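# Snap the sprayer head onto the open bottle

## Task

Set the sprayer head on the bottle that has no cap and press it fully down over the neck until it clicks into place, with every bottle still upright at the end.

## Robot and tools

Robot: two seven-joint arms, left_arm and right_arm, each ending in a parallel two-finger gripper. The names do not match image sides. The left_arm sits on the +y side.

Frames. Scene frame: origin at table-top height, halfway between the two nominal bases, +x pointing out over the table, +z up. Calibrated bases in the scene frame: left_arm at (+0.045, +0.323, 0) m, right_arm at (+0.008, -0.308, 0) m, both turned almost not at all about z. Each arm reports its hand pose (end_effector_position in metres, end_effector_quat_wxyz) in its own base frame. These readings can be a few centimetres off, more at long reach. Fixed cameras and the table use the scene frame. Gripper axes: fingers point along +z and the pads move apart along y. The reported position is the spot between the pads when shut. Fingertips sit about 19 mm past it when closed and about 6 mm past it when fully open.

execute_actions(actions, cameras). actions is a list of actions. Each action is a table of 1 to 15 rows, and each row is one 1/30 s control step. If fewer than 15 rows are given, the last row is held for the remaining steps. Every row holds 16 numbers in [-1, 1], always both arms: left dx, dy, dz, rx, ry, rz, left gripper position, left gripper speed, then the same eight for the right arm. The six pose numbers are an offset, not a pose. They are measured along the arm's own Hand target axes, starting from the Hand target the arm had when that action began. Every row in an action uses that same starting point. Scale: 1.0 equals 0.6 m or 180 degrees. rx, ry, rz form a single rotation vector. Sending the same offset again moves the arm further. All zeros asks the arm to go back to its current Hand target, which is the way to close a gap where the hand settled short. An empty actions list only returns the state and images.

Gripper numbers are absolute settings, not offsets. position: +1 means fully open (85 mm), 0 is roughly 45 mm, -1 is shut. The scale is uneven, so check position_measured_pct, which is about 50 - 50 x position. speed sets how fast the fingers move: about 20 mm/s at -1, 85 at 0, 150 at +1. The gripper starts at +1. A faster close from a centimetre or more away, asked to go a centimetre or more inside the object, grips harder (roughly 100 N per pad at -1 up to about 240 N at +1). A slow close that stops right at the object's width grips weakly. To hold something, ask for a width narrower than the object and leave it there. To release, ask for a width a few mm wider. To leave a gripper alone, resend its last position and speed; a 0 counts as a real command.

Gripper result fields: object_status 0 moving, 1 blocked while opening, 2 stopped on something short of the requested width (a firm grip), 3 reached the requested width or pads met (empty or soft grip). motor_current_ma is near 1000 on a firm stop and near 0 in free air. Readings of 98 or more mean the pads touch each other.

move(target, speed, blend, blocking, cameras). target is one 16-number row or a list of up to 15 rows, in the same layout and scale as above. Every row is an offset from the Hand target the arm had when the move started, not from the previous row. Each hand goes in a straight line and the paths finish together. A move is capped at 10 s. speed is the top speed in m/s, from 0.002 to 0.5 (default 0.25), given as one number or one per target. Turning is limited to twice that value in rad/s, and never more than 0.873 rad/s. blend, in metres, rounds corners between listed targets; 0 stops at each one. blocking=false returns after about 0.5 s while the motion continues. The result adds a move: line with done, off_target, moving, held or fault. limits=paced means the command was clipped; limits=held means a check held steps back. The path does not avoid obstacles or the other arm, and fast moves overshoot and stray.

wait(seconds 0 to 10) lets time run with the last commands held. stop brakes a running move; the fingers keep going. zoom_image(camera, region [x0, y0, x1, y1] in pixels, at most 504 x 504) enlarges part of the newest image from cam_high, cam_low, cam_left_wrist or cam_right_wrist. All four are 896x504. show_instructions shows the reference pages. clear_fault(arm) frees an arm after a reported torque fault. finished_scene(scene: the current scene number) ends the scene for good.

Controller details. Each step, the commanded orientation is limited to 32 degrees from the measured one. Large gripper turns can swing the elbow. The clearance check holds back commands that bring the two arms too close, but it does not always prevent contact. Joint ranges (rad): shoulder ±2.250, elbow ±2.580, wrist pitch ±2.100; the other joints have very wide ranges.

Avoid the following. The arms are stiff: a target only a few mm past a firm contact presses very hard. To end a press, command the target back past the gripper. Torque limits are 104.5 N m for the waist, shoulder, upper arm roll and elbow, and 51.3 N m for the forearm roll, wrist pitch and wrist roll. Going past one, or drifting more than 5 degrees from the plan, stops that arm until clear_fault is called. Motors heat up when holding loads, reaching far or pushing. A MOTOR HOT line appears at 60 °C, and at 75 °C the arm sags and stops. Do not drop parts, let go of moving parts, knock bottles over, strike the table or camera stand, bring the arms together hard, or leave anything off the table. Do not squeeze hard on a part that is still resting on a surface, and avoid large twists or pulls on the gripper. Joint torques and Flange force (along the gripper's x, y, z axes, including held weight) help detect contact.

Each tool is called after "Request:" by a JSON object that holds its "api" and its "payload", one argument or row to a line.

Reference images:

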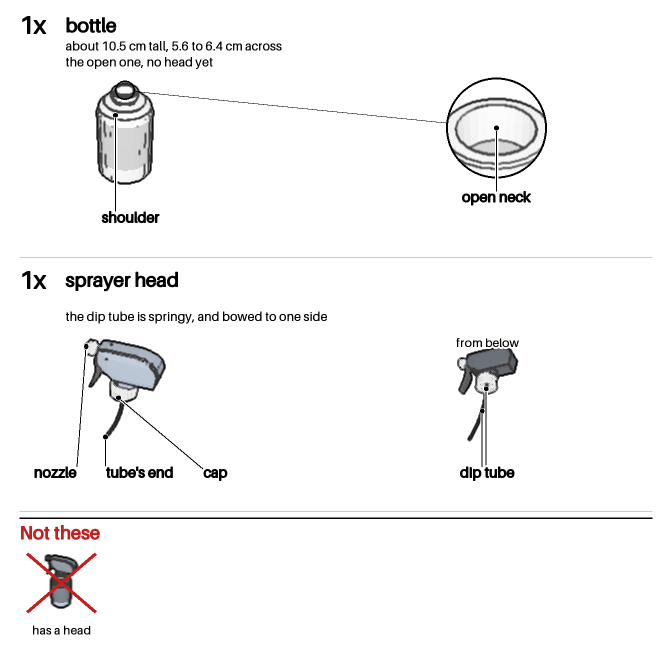

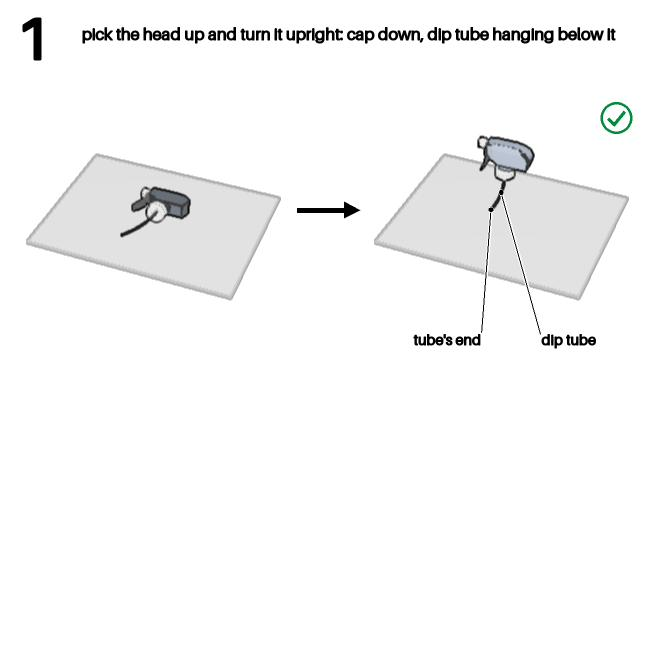

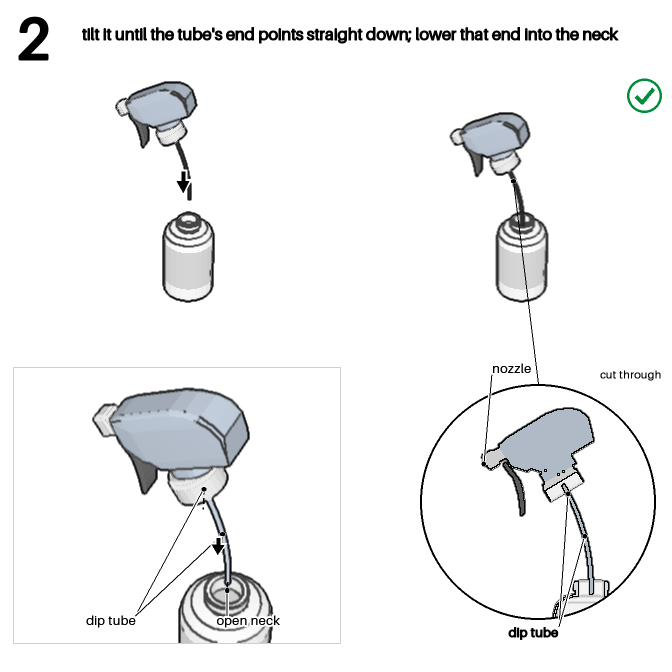

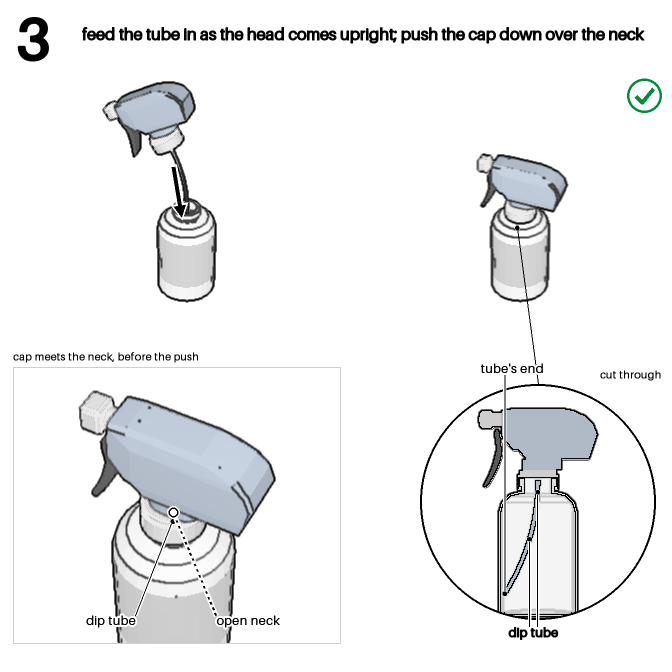

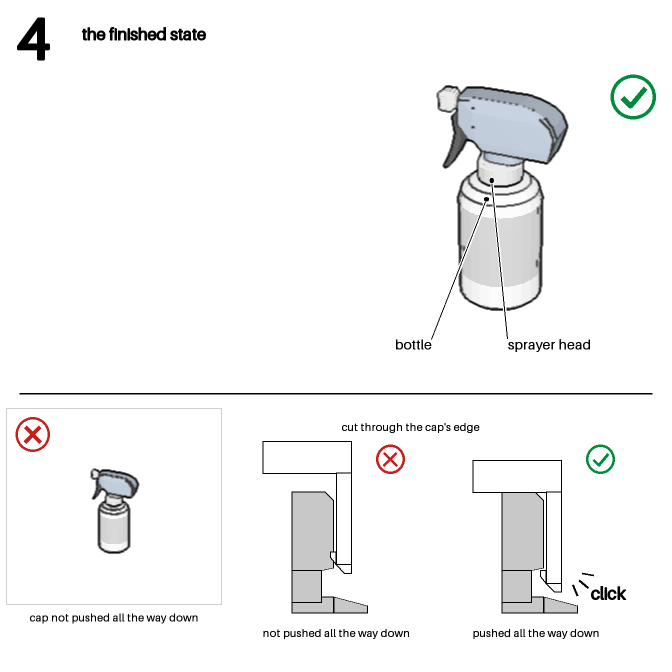

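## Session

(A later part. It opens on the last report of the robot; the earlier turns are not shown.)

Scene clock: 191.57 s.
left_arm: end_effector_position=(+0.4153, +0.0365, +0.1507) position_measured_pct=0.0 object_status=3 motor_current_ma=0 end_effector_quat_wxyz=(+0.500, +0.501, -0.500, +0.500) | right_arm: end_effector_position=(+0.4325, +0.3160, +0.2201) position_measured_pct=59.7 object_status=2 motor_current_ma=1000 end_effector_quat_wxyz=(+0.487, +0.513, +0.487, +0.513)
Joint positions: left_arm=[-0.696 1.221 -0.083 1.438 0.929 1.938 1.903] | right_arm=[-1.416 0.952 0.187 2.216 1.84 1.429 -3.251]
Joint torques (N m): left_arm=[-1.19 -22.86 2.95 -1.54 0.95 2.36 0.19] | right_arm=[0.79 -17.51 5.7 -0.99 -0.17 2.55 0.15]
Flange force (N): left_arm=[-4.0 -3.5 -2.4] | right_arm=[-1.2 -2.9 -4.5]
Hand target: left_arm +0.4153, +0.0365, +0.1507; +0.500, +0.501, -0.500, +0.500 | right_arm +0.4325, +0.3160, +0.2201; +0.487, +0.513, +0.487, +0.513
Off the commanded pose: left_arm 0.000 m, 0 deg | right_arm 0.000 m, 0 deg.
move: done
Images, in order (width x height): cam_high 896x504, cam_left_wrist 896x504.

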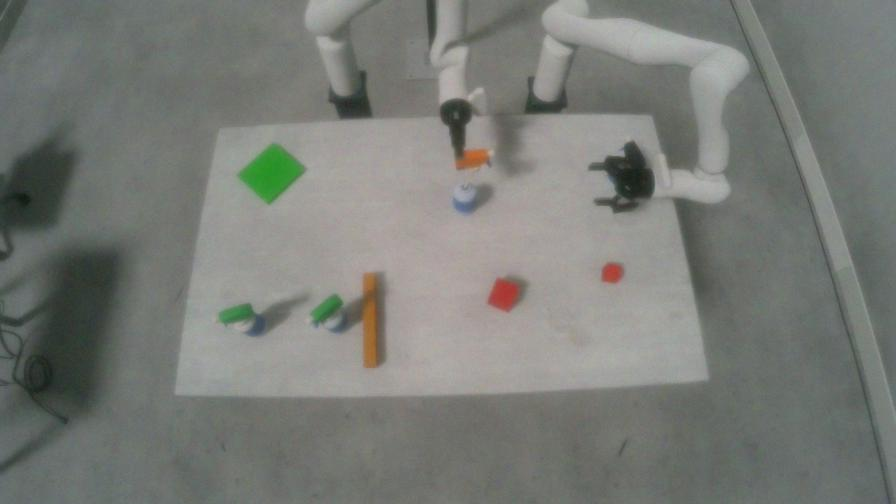

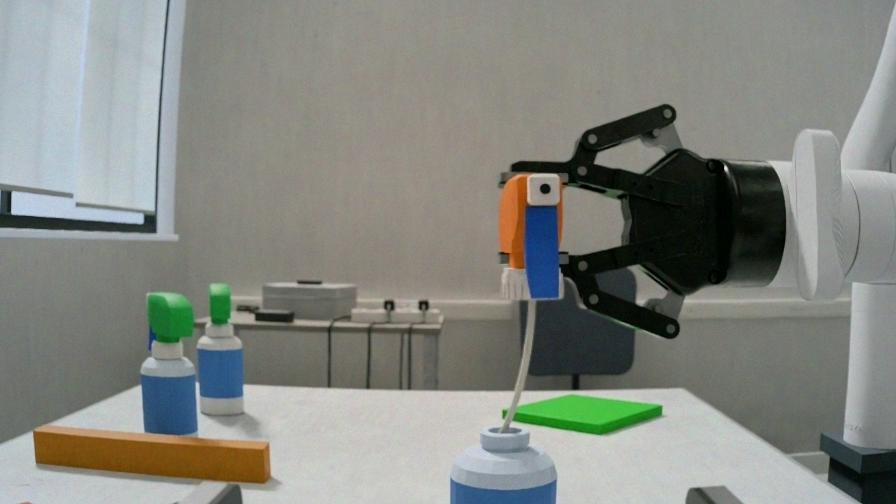

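Request:
{"api": "move", "payload": {
  "target": [
    [0,0,0,0,0,0,1,1,-0.0229,-0.0388,0.0167,0,0,0,-0.25,-1],
    [0,0,0,0,0,0,1,1,-0.0328,-0.0684,0.0233,0,0,0,-0.25,-1],
    [0,0,0,0,0,0,1,1,-0.0395,-0.1014,0.0267,0,0,0,-0.25,-1]
  ],
  "speed": 0.06,
  "blend": 0.005
}}

Request:
{"api": "zoom_image", "payload": {
  "camera": "cam_left_wrist",
  "region": [400, 280, 620, 500]
}}

Request:
{"api": "zoom_image", "payload": {
  "camera": "cam_high",
  "region": [430, 150, 500, 220]
}}

Request:
{"api": "zoom_image", "payload": {
  "camera": "cam_low",
  "region": [370, 200, 450, 280]
}}

Scene clock: 198.03 s.
left_arm: end_effector_position=(+0.4153, +0.0365, +0.1507) position_measured_pct=0.0 object_status=3 motor_current_ma=0 end_effector_quat_wxyz=(+0.500, +0.501, -0.500, +0.500) | right_arm: end_effector_position=(+0.4485, +0.2954, +0.1582) position_measured_pct=59.7 object_status=2 motor_current_ma=1000 end_effector_quat_wxyz=(+0.487, +0.513, +0.487, +0.513)
Joint positions: left_arm=[-0.696 1.221 -0.083 1.438 0.929 1.938 1.903] | right_arm=[-1.356 1.141 0.185 2.199 1.892 1.469 -3.426]
Joint torques (N m): left_arm=[-1.2 -22.86 2.95 -1.52 0.96 2.37 0.2] | right_arm=[0.91 -18.33 6.07 0.44 -0.74 2.52 0.12]
Flange force (N): left_arm=[-4.0 -3.5 -2.4] | right_arm=[-1.5 -3.0 -4.9]
Hand target: left_arm +0.4153, +0.0365, +0.1507; +0.500, +0.501, -0.500, +0.500 | right_arm +0.4485, +0.2954, +0.1581; +0.487, +0.513, +0.487, +0.513
Off the commanded pose: left_arm 0.000 m, 0 deg | right_arm 0.000 m, 0 deg.
move: done

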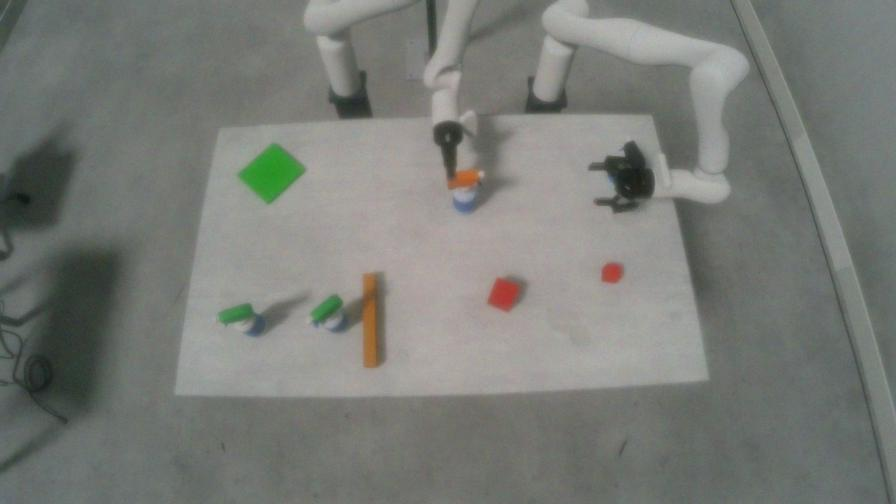

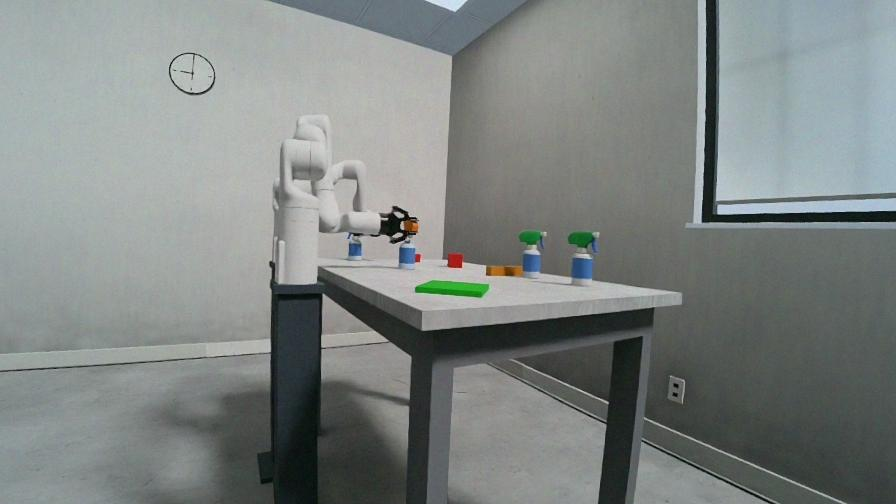

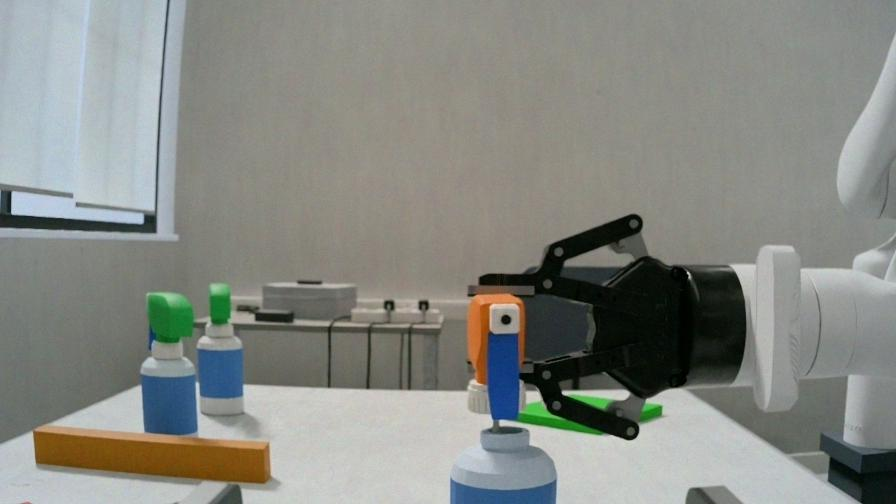

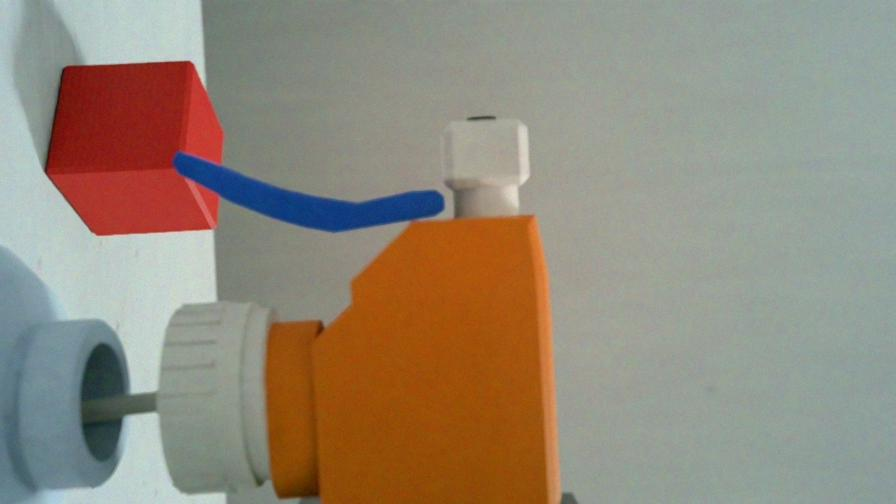

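Scaled by 2.291 from the camera's 896x504 image, which has a finer 1280x720 frame.

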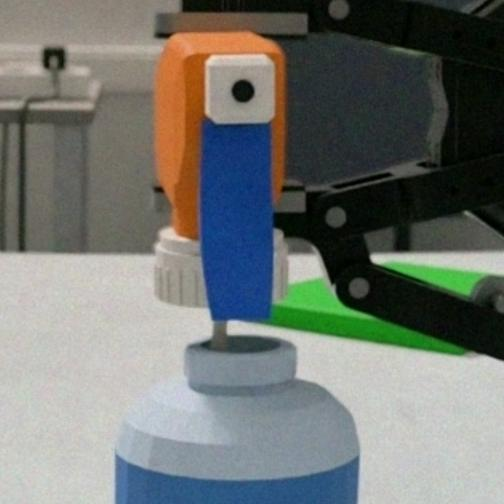

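Scaled by 7.200.

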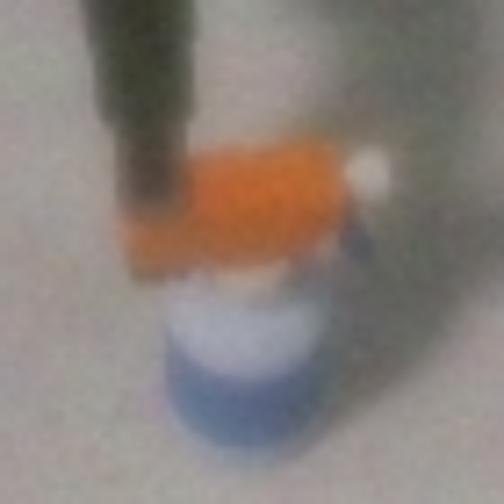

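Scaled by 6.300.

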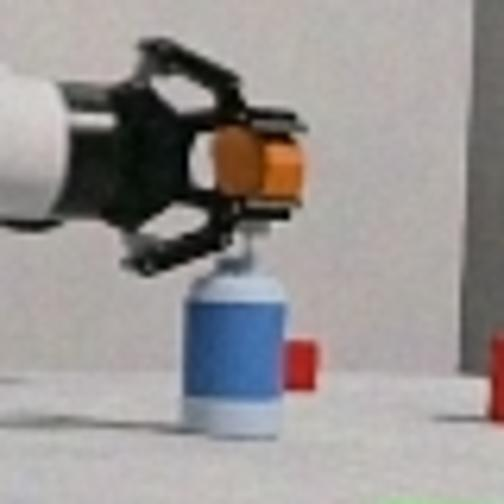

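Request:
{"api": "move", "payload": {
  "target": [
    [0,0,0,0,0,0,1,1,0,0,-0.0083,0,0,0,-0.25,-1],
    [0,0,0,0,0,0,1,1,-0.0007,-0.0125,-0.0083,0,0,0,-0.25,-1]
  ],
  "speed": 0.04,
  "cameras": ["cam_right_wrist","cam_left_wrist"]
}}

Request:
{"api": "zoom_image", "payload": {
  "camera": "cam_left_wrist",
  "region": [400, 280, 620, 500]
}}

Scene clock: 205.87 s.
left_arm: end_effector_position=(+0.4153, +0.0365, +0.1507) position_measured_pct=0.0 object_status=3 motor_current_ma=0 end_effector_quat_wxyz=(+0.500, +0.501, -0.500, +0.500) | right_arm: end_effector_position=(+0.4435, +0.2954, +0.1506) position_measured_pct=59.7 object_status=2 motor_current_ma=1000 end_effector_quat_wxyz=(+0.487, +0.513, +0.487, +0.513)
Joint positions: left_arm=[-0.696 1.221 -0.083 1.438 0.929 1.938 1.903] | right_arm=[-1.364 1.162 0.175 2.196 1.876 1.478 -3.441]
Joint torques (N m): left_arm=[-1.22 -22.81 2.89 -1.51 0.97 2.38 0.19] | right_arm=[0.79 -18.26 6.08 0.68 -0.77 2.53 0.15]
Flange force (N): left_arm=[-4.0 -3.6 -2.4] | right_arm=[-1.7 -2.8 -4.7]
Hand target: left_arm +0.4153, +0.0365, +0.1507; +0.500, +0.501, -0.500, +0.500 | right_arm +0.4435, +0.2954, +0.1506; +0.487, +0.513, +0.487, +0.513
Off the commanded pose: left_arm 0.000 m, 0 deg | right_arm 0.000 m, 0 deg.
move: done
Images, in order (width x height): cam_left_wrist 896x504, cam_right_wrist 896x504.

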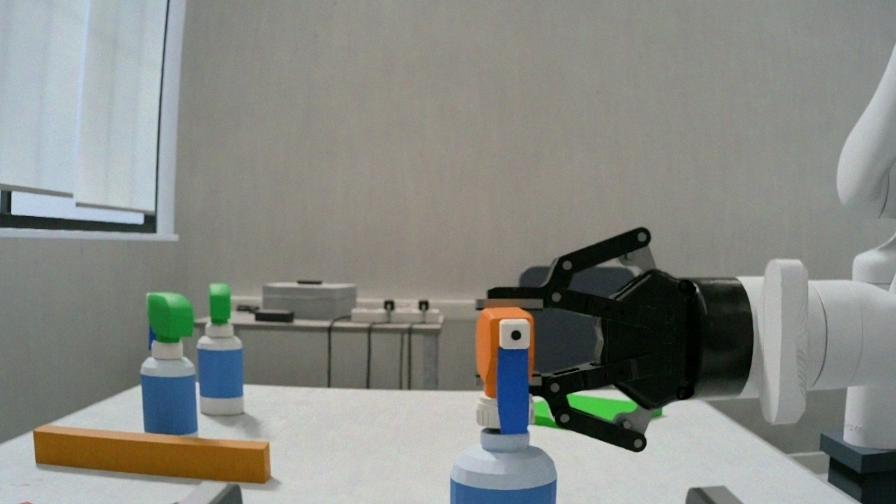

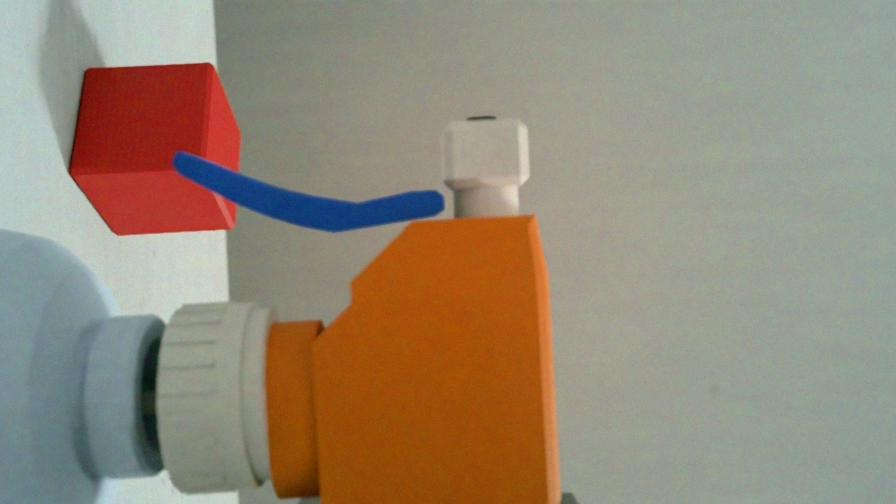

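Scaled by 2.291 from the camera's 896x504 image, which has a finer 1280x720 frame.

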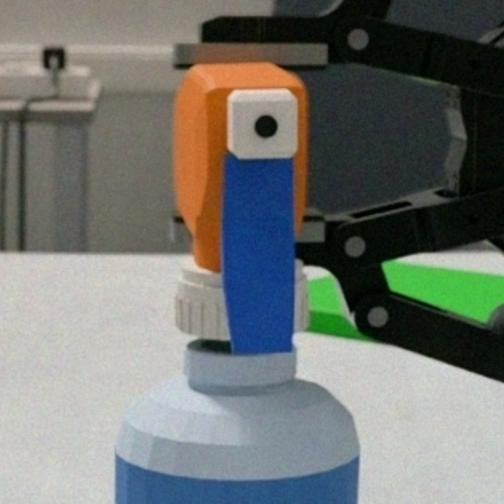

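Request:
{"api": "move", "payload": {
  "target": [0,0,0,0,0,0,1,1,-0.0009,-0.0133,0,0,0,0,-0.25,-1],
  "speed": 0.02,
  "cameras": ["cam_right_wrist","cam_left_wrist"]
}}

Request:
{"api": "zoom_image", "payload": {
  "camera": "cam_left_wrist",
  "region": [400, 280, 620, 500]
}}

Scene clock: 209.30 s.
left_arm: end_effector_position=(+0.4153, +0.0365, +0.1507) position_measured_pct=0.0 object_status=3 motor_current_ma=0 end_effector_quat_wxyz=(+0.500, +0.501, -0.500, +0.500) | right_arm: end_effector_position=(+0.4435, +0.2953, +0.1427) position_measured_pct=59.7 object_status=2 motor_current_ma=1000 end_effector_quat_wxyz=(+0.487, +0.513, +0.487, +0.513)
Joint positions: left_arm=[-0.696 1.221 -0.083 1.438 0.929 1.938 1.903] | right_arm=[-1.362 1.185 0.172 2.186 1.874 1.482 -3.453]
Joint torques (N m): left_arm=[-1.23 -22.86 2.95 -1.51 0.95 2.39 0.23] | right_arm=[0.78 -18.27 6.18 0.75 -0.86 2.43 0.14]
Flange force (N): left_arm=[-4.1 -3.5 -2.4] | right_arm=[-1.8 -2.5 -4.9]
Hand target: left_arm +0.4153, +0.0365, +0.1507; +0.500, +0.501, -0.500, +0.500 | right_arm +0.4435, +0.2953, +0.1426; +0.487, +0.513, +0.487, +0.513
Off the commanded pose: left_arm 0.000 m, 0 deg | right_arm 0.000 m, 0 deg.
move: done
Images, in order (width x height): cam_left_wrist 896x504, cam_right_wrist 896x504.

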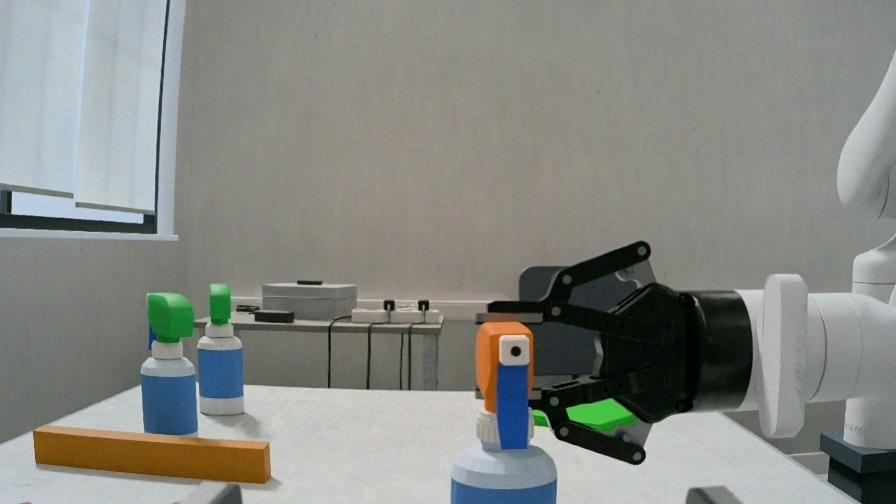

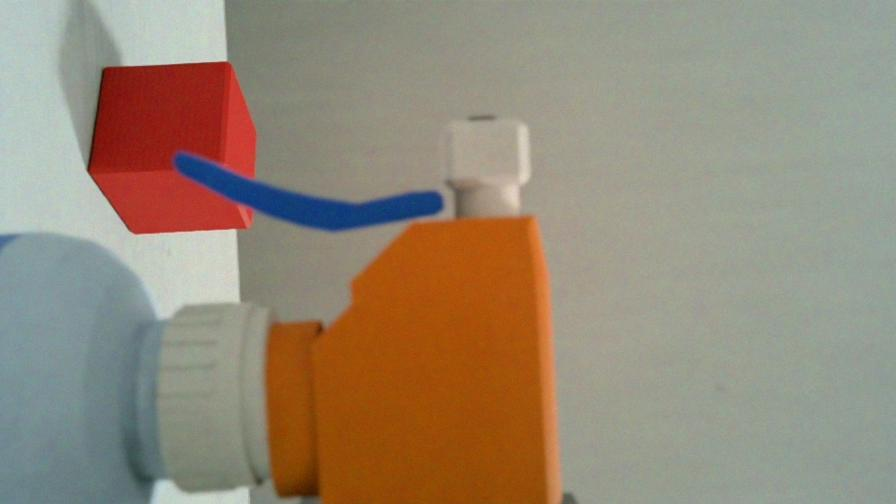

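Scaled by 2.291 from the camera's 896x504 image, which has a finer 1280x720 frame.

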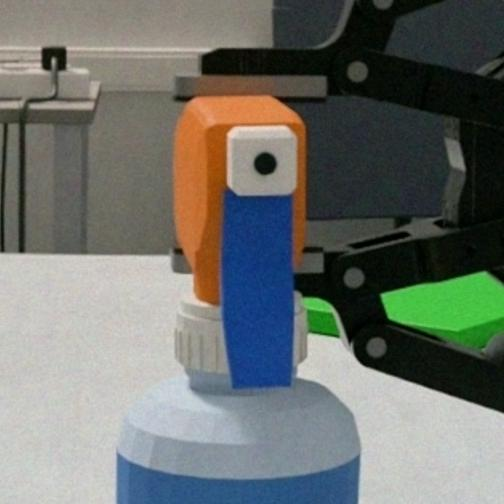

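Request:
{"api": "move", "payload": {
  "target": [0,0,0,0,0,0,1,1,-0.00035,-0.005,0,0,0,0,-0.25,-1],
  "speed": 0.02,
  "cameras": []
}}

Request:
{"api": "move", "payload": {
  "target": [0,0,0,0,0,0,1,1,-0.0002,-0.0033,0,0,0,0,-0.25,-1],
  "speed": 0.02,
  "cameras": ["cam_right_wrist","cam_left_wrist"]
}}

Request:
{"api": "zoom_image", "payload": {
  "camera": "cam_left_wrist",
  "region": [400, 280, 620, 500]
}}

Scene clock: 213.30 s.
left_arm: end_effector_position=(+0.4153, +0.0365, +0.1507) position_measured_pct=0.0 object_status=3 motor_current_ma=0 end_effector_quat_wxyz=(+0.500, +0.501, -0.500, +0.500) | right_arm: end_effector_position=(+0.4435, +0.2952, +0.1396) position_measured_pct=59.7 object_status=2 motor_current_ma=1000 end_effector_quat_wxyz=(+0.487, +0.513, +0.487, +0.513)
Joint positions: left_arm=[-0.696 1.221 -0.083 1.438 0.929 1.938 1.903] | right_arm=[-1.362 1.193 0.171 2.182 1.873 1.483 -3.458]
Joint torques (N m): left_arm=[-1.21 -22.81 2.95 -1.53 0.96 2.4 0.19] | right_arm=[0.8 -18.27 6.11 0.77 -0.84 2.44 0.11]
Flange force (N): left_arm=[-3.9 -3.4 -2.3] | right_arm=[-1.8 -2.3 -4.9]
Hand target: left_arm +0.4153, +0.0365, +0.1507; +0.500, +0.501, -0.500, +0.500 | right_arm +0.4435, +0.2952, +0.1396; +0.487, +0.513, +0.487, +0.513
Off the commanded pose: left_arm 0.000 m, 0 deg | right_arm 0.000 m, 0 deg.
move: done
No camera images: "cameras" was empty.

Scene clock: 214.00 s.
left_arm: end_effector_position=(+0.4153, +0.0365, +0.1507) position_measured_pct=0.0 object_status=3 motor_current_ma=0 end_effector_quat_wxyz=(+0.500, +0.501, -0.500, +0.500) | right_arm: end_effector_position=(+0.4435, +0.2952, +0.1377) position_measured_pct=59.7 object_status=2 motor_current_ma=1000 end_effector_quat_wxyz=(+0.487, +0.513, +0.487, +0.513)
Joint positions: left_arm=[-0.696 1.221 -0.083 1.438 0.929 1.938 1.903] | right_arm=[-1.361 1.199 0.17 2.18 1.872 1.484 -3.46]
Joint torques (N m): left_arm=[-1.23 -22.85 2.9 -1.52 0.96 2.38 0.18] | right_arm=[0.89 -16.2 4.57 1.04 -0.45 1.11 0.3]
Flange force (N): left_arm=[-4.0 -3.6 -2.4] | right_arm=[-1.3 2.7 -4.9]
Hand target: left_arm +0.4153, +0.0365, +0.1507; +0.500, +0.501, -0.500, +0.500 | right_arm +0.4435, +0.2952, +0.1377; +0.487, +0.513, +0.487, +0.513
Off the commanded pose: left_arm 0.000 m, 0 deg | right_arm 0.000 m, 0 deg.
move: done
Images, in order (width x height): cam_left_wrist 896x504, cam_right_wrist 896x504.

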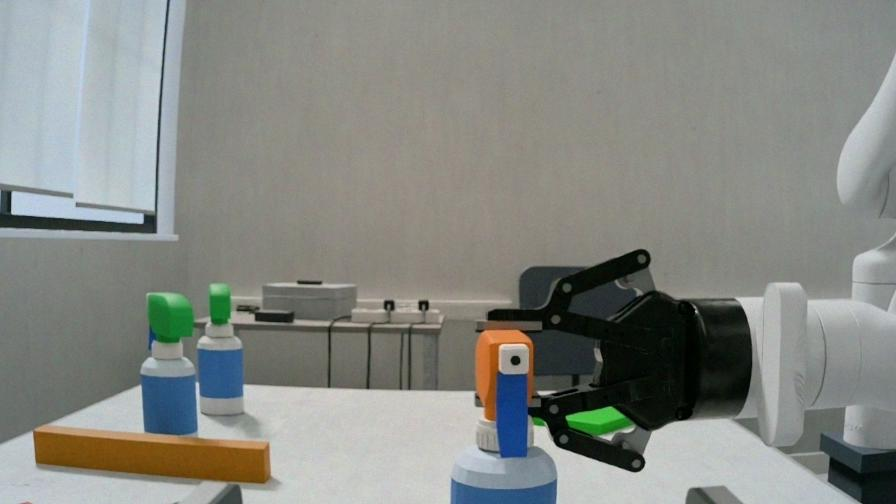

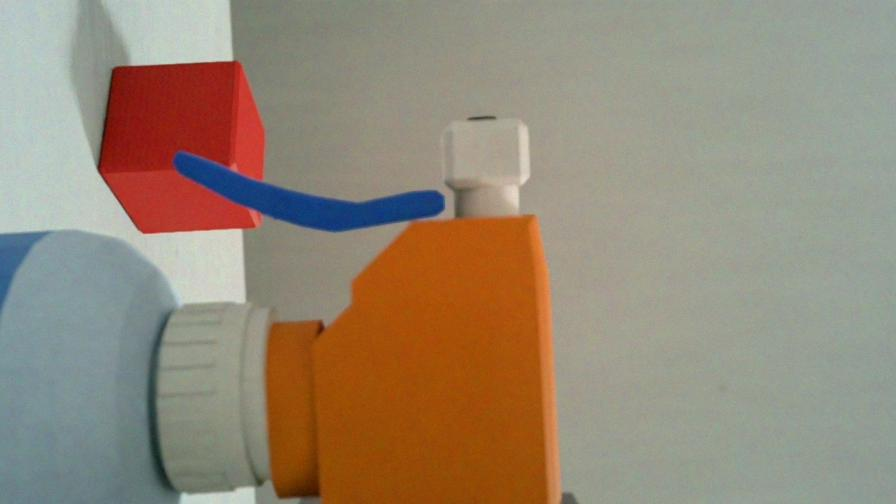

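Scaled by 2.291 from the camera's 896x504 image, which has a finer 1280x720 frame.

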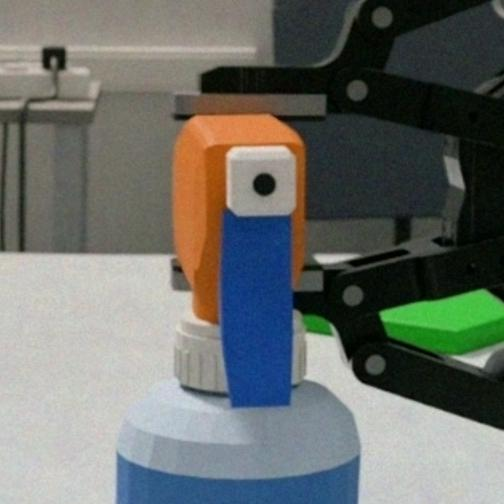

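Request:
{"api": "move", "payload": {
  "target": [0,0,0,0,0,0,1,1,-0.0001,-0.0017,0,0,0,0,-0.25,-1],
  "speed": 0.02,
  "cameras": []
}}

Request:
{"api": "move", "payload": {
  "target": [0,0,0,0,0,0,1,1,-0.0001,-0.0017,0,0,0,0,-0.25,-1],
  "speed": 0.02,
  "cameras": ["cam_right_wrist","cam_left_wrist"]
}}

Request:
{"api": "zoom_image", "payload": {
  "camera": "cam_left_wrist",
  "region": [400, 280, 620, 500]
}}

Scene clock: 217.17 s.
left_arm: end_effector_position=(+0.4153, +0.0365, +0.1507) position_measured_pct=0.0 object_status=3 motor_current_ma=0 end_effector_quat_wxyz=(+0.500, +0.501, -0.500, +0.500) | right_arm: end_effector_position=(+0.4436, +0.2952, +0.1367) position_measured_pct=59.7 object_status=2 motor_current_ma=1000 end_effector_quat_wxyz=(+0.487, +0.513, +0.487, +0.513)
Joint positions: left_arm=[-0.696 1.221 -0.083 1.438 0.929 1.938 1.903] | right_arm=[-1.361 1.202 0.17 2.178 1.872 1.485 -3.462]
Joint torques (N m): left_arm=[-1.18 -22.87 2.99 -1.5 0.97 2.38 0.22] | right_arm=[0.87 -15.94 4.26 0.96 -0.26 0.73 0.29]
Flange force (N): left_arm=[-4.1 -3.5 -2.5] | right_arm=[-1.5 3.5 -5.4]
Hand target: left_arm +0.4153, +0.0365, +0.1507; +0.500, +0.501, -0.500, +0.500 | right_arm +0.4435, +0.2952, +0.1366; +0.487, +0.513, +0.487, +0.513
Off the commanded pose: left_arm 0.000 m, 0 deg | right_arm 0.000 m, 0 deg.
move: done
No camera images: "cameras" was empty.

Scene clock: 217.87 s.
left_arm: end_effector_position=(+0.4153, +0.0365, +0.1507) position_measured_pct=0.0 object_status=3 motor_current_ma=0 end_effector_quat_wxyz=(+0.500, +0.501, -0.500, +0.500) | right_arm: end_effector_position=(+0.4436, +0.2952, +0.1356) position_measured_pct=59.7 object_status=2 motor_current_ma=1000 end_effector_quat_wxyz=(+0.487, +0.513, +0.487, +0.513)
Joint positions: left_arm=[-0.696 1.221 -0.083 1.438 0.929 1.938 1.903] | right_arm=[-1.361 1.205 0.17 2.177 1.872 1.485 -3.463]
Joint torques (N m): left_arm=[-1.2 -22.86 2.94 -1.53 0.98 2.4 0.21] | right_arm=[1.11 -11.43 0.79 0.93 0.86 -2.41 0.57]
Flange force (N): left_arm=[-4.1 -3.4 -2.3] | right_arm=[-1.4 15.3 -6.9]
Hand target: left_arm +0.4153, +0.0365, +0.1507; +0.500, +0.501, -0.500, +0.500 | right_arm +0.4435, +0.2952, +0.1356; +0.487, +0.513, +0.487, +0.513
Off the commanded pose: left_arm 0.000 m, 0 deg | right_arm 0.000 m, 0 deg.
move: done
Images, in order (width x height): cam_left_wrist 896x504, cam_right_wrist 896x504.

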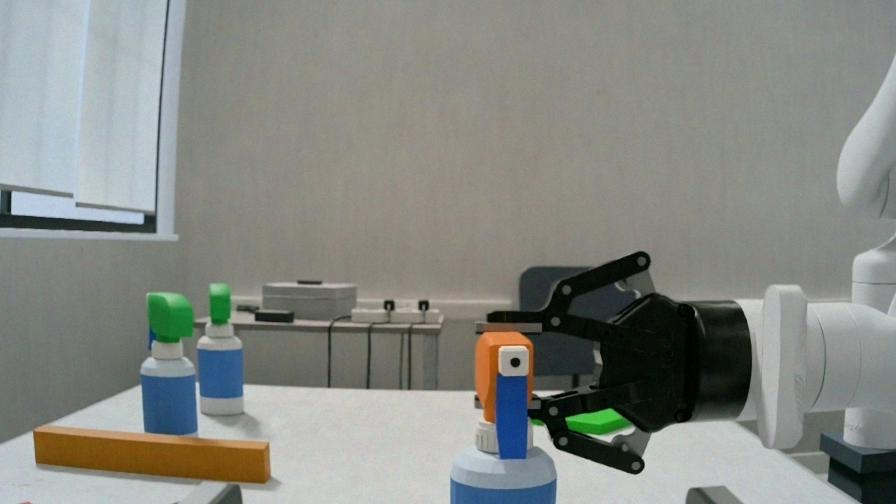

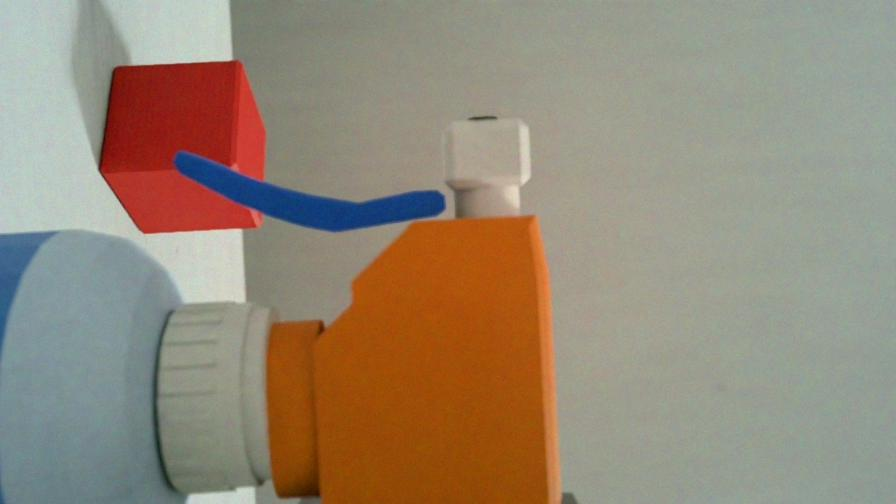

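Scaled by 2.291 from the camera's 896x504 image, which has a finer 1280x720 frame.

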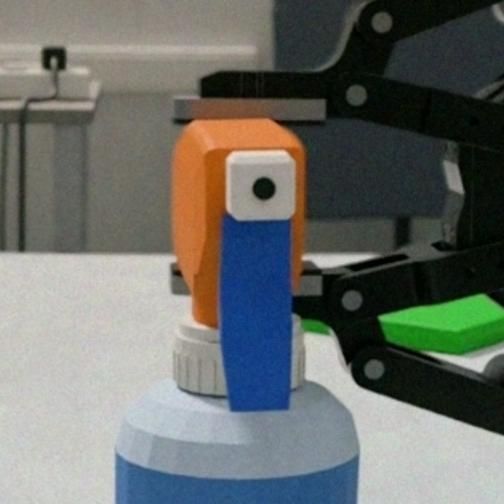

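Force rising (snap ridge). Continue.

Request:
{"api": "move", "payload": {
  "target": [0,0,0,0,0,0,1,1,-0.0001,-0.0017,0,0,0,0,-0.25,-1],
  "speed": 0.02,
  "cameras": []
}}

Request:
{"api": "move", "payload": {
  "target": [0,0,0,0,0,0,1,1,-0.0001,-0.0017,0,0,0,0,-0.25,-1],
  "speed": 0.02,
  "cameras": ["cam_right_wrist","cam_left_wrist"]
}}

Request:
{"api": "zoom_image", "payload": {
  "camera": "cam_left_wrist",
  "region": [400, 280, 620, 500]
}}

Scene clock: 221.13 s.
left_arm: end_effector_position=(+0.4153, +0.0365, +0.1507) position_measured_pct=0.0 object_status=3 motor_current_ma=0 end_effector_quat_wxyz=(+0.500, +0.501, -0.500, +0.500) | right_arm: end_effector_position=(+0.4436, +0.2952, +0.1346) position_measured_pct=59.7 object_status=2 motor_current_ma=1000 end_effector_quat_wxyz=(+0.487, +0.513, +0.487, +0.513)
Joint positions: left_arm=[-0.696 1.221 -0.083 1.438 0.929 1.938 1.903] | right_arm=[-1.361 1.207 0.17 2.176 1.871 1.486 -3.464]
Joint torques (N m): left_arm=[-1.21 -22.85 2.98 -1.5 0.97 2.37 0.19] | right_arm=[1.47 -6.6 -2.8 1.04 2.08 -5.79 0.85]
Flange force (N): left_arm=[-4.0 -3.6 -2.5] | right_arm=[-0.8 27.6 -8.8]
Hand target: left_arm +0.4153, +0.0365, +0.1507; +0.500, +0.501, -0.500, +0.500 | right_arm +0.4435, +0.2952, +0.1346; +0.487, +0.513, +0.487, +0.513
Off the commanded pose: left_arm 0.000 m, 0 deg | right_arm 0.000 m, 0 deg.
move: done
No camera images: "cameras" was empty.

Scene clock: 221.83 s.
left_arm: end_effector_position=(+0.4153, +0.0365, +0.1507) position_measured_pct=0.0 object_status=3 motor_current_ma=0 end_effector_quat_wxyz=(+0.500, +0.501, -0.500, +0.500) | right_arm: end_effector_position=(+0.4435, +0.2952, +0.1336) position_measured_pct=59.7 object_status=2 motor_current_ma=1000 end_effector_quat_wxyz=(+0.487, +0.513, +0.487, +0.513)
Joint positions: left_arm=[-0.696 1.221 -0.083 1.438 0.929 1.938 1.903] | right_arm=[-1.361 1.21 0.169 2.174 1.871 1.486 -3.466]
Joint torques (N m): left_arm=[-1.22 -22.86 2.91 -1.53 0.94 2.38 0.2] | right_arm=[1.71 -1.62 -6.76 0.57 3.63 -9.41 1.13]
Flange force (N): left_arm=[-4.0 -3.5 -2.3] | right_arm=[-1.6 41.1 -11.6]
Hand target: left_arm +0.4153, +0.0365, +0.1507; +0.500, +0.501, -0.500, +0.500 | right_arm +0.4435, +0.2952, +0.1336; +0.487, +0.513, +0.487, +0.513
Off the commanded pose: left_arm 0.000 m, 0 deg | right_arm 0.000 m, 0 deg.
move: done
Images, in order (width x height): cam_left_wrist 896x504, cam_right_wrist 896x504.

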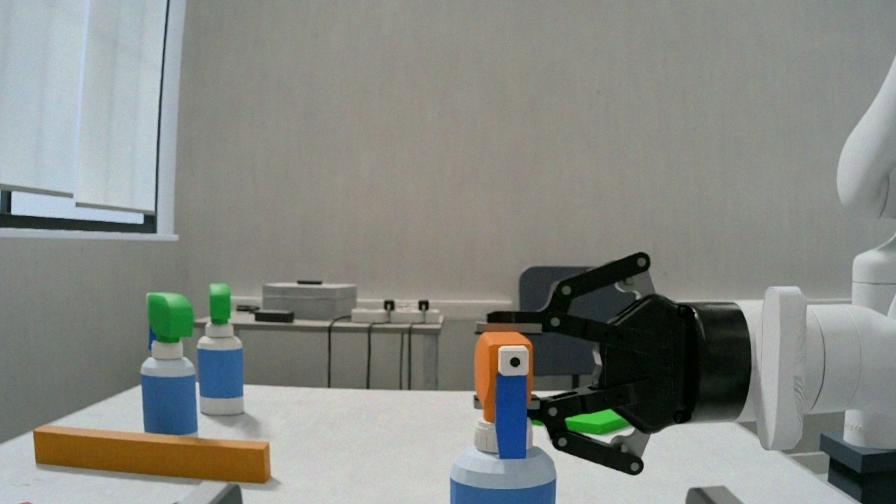

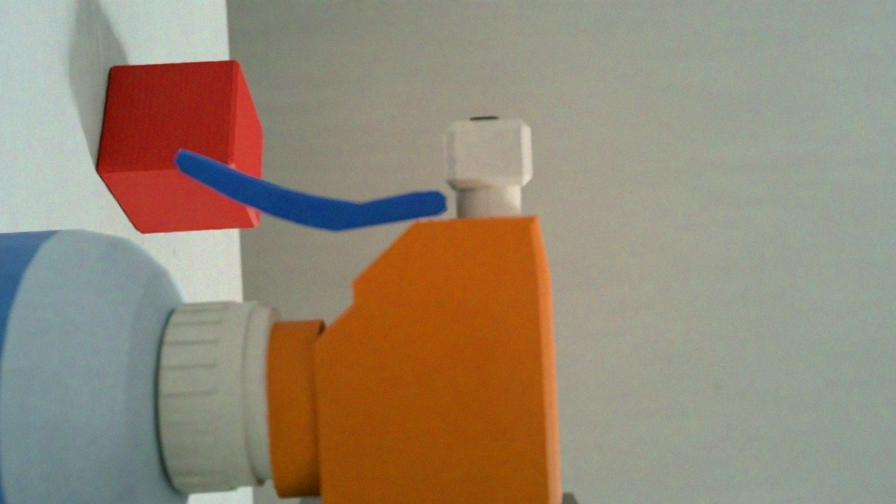

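Scaled by 2.291 from the camera's 896x504 image, which has a finer 1280x720 frame.

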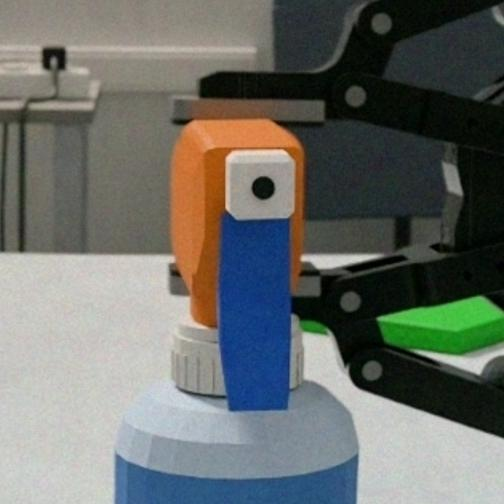

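Request:
{"api": "move", "payload": {
  "target": [0,0,0,0,0,0,1,1,-0.0001,-0.0017,0,0,0,0,-0.25,-1],
  "speed": 0.02,
  "cameras": []
}}

Request:
{"api": "move", "payload": {
  "target": [0,0,0,0,0,0,1,1,-0.0001,-0.0017,0,0,0,0,-0.25,-1],
  "speed": 0.02,
  "cameras": ["cam_right_wrist","cam_left_wrist"]
}}

Request:
{"api": "zoom_image", "payload": {
  "camera": "cam_left_wrist",
  "region": [400, 280, 620, 500]
}}

Request:
{"api": "zoom_image", "payload": {
  "camera": "cam_left_wrist",
  "region": [130, 270, 260, 430]
}}

Scene clock: 226.77 s.
left_arm: end_effector_position=(+0.4153, +0.0365, +0.1507) position_measured_pct=0.0 object_status=3 motor_current_ma=0 end_effector_quat_wxyz=(+0.500, +0.501, -0.500, +0.500) | right_arm: end_effector_position=(+0.4436, +0.2952, +0.1326) position_measured_pct=59.7 object_status=2 motor_current_ma=1000 end_effector_quat_wxyz=(+0.487, +0.513, +0.487, +0.513)
Joint positions: left_arm=[-0.696 1.221 -0.083 1.438 0.929 1.938 1.903] | right_arm=[-1.361 1.213 0.169 2.173 1.871 1.487 -3.467]
Joint torques (N m): left_arm=[-1.2 -22.86 2.96 -1.52 0.96 2.36 0.19] | right_arm=[2.06 2.8 -10.04 0.77 4.57 -12.52 1.34]
Flange force (N): left_arm=[-4.0 -3.5 -2.5] | right_arm=[-0.7 52.3 -12.7]
Hand target: left_arm +0.4153, +0.0365, +0.1507; +0.500, +0.501, -0.500, +0.500 | right_arm +0.4435, +0.2952, +0.1325; +0.487, +0.513, +0.487, +0.513
Off the commanded pose: left_arm 0.000 m, 0 deg | right_arm 0.000 m, 0 deg.
move: done
No camera images: "cameras" was empty.

Scene clock: 227.47 s.
left_arm: end_effector_position=(+0.4153, +0.0365, +0.1507) position_measured_pct=0.0 object_status=3 motor_current_ma=0 end_effector_quat_wxyz=(+0.500, +0.501, -0.500, +0.500) | right_arm: end_effector_position=(+0.4435, +0.2952, +0.1316) position_measured_pct=59.7 object_status=2 motor_current_ma=1000 end_effector_quat_wxyz=(+0.487, +0.513, +0.487, +0.513)
Joint positions: left_arm=[-0.696 1.221 -0.083 1.438 0.929 1.938 1.903] | right_arm=[-1.361 1.216 0.169 2.171 1.87 1.487 -3.469]
Joint torques (N m): left_arm=[-1.22 -22.86 2.95 -1.55 0.95 2.4 0.19] | right_arm=[2.42 8.02 -14.09 0.33 6.18 -16.27 1.58]
Flange force (N): left_arm=[-4.0 -3.4 -2.3] | right_arm=[-1.1 66.3 -15.7]
Hand target: left_arm +0.4153, +0.0365, +0.1507; +0.500, +0.501, -0.500, +0.500 | right_arm +0.4435, +0.2952, +0.1315; +0.487, +0.513, +0.487, +0.513
Off the commanded pose: left_arm 0.000 m, 0 deg | right_arm 0.000 m, 0 deg.
move: done
Images, in order (width x height): cam_left_wrist 896x504, cam_right_wrist 896x504.

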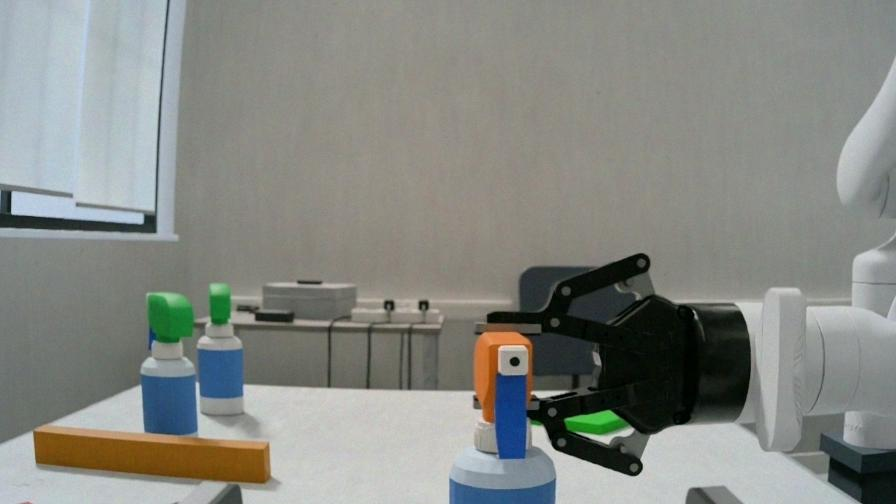

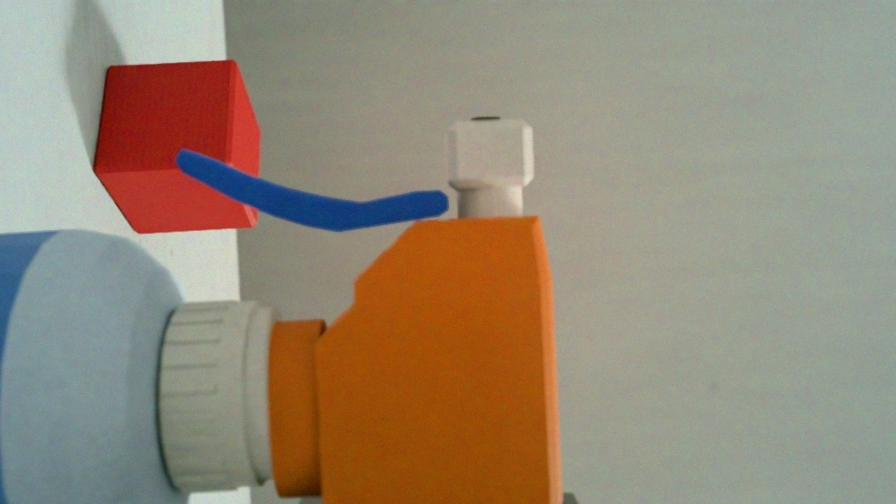

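Scaled by 2.291 from the camera's 896x504 image, which has a finer 1280x720 frame.

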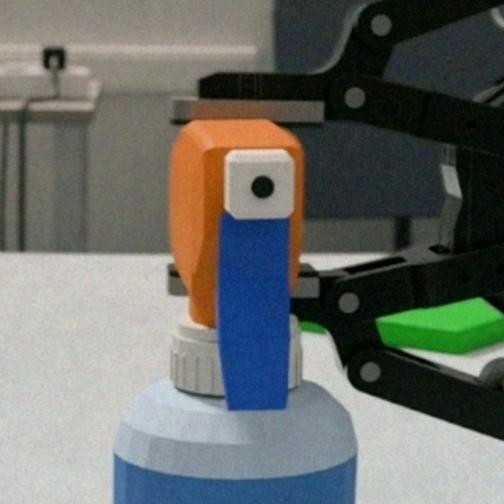

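Scaled by 3.150 from the camera's 896x504 image, which has a finer 1280x720 frame.

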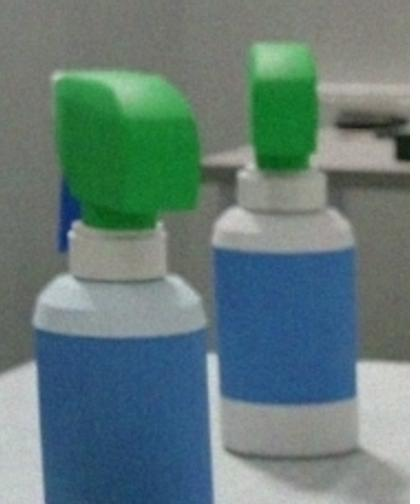

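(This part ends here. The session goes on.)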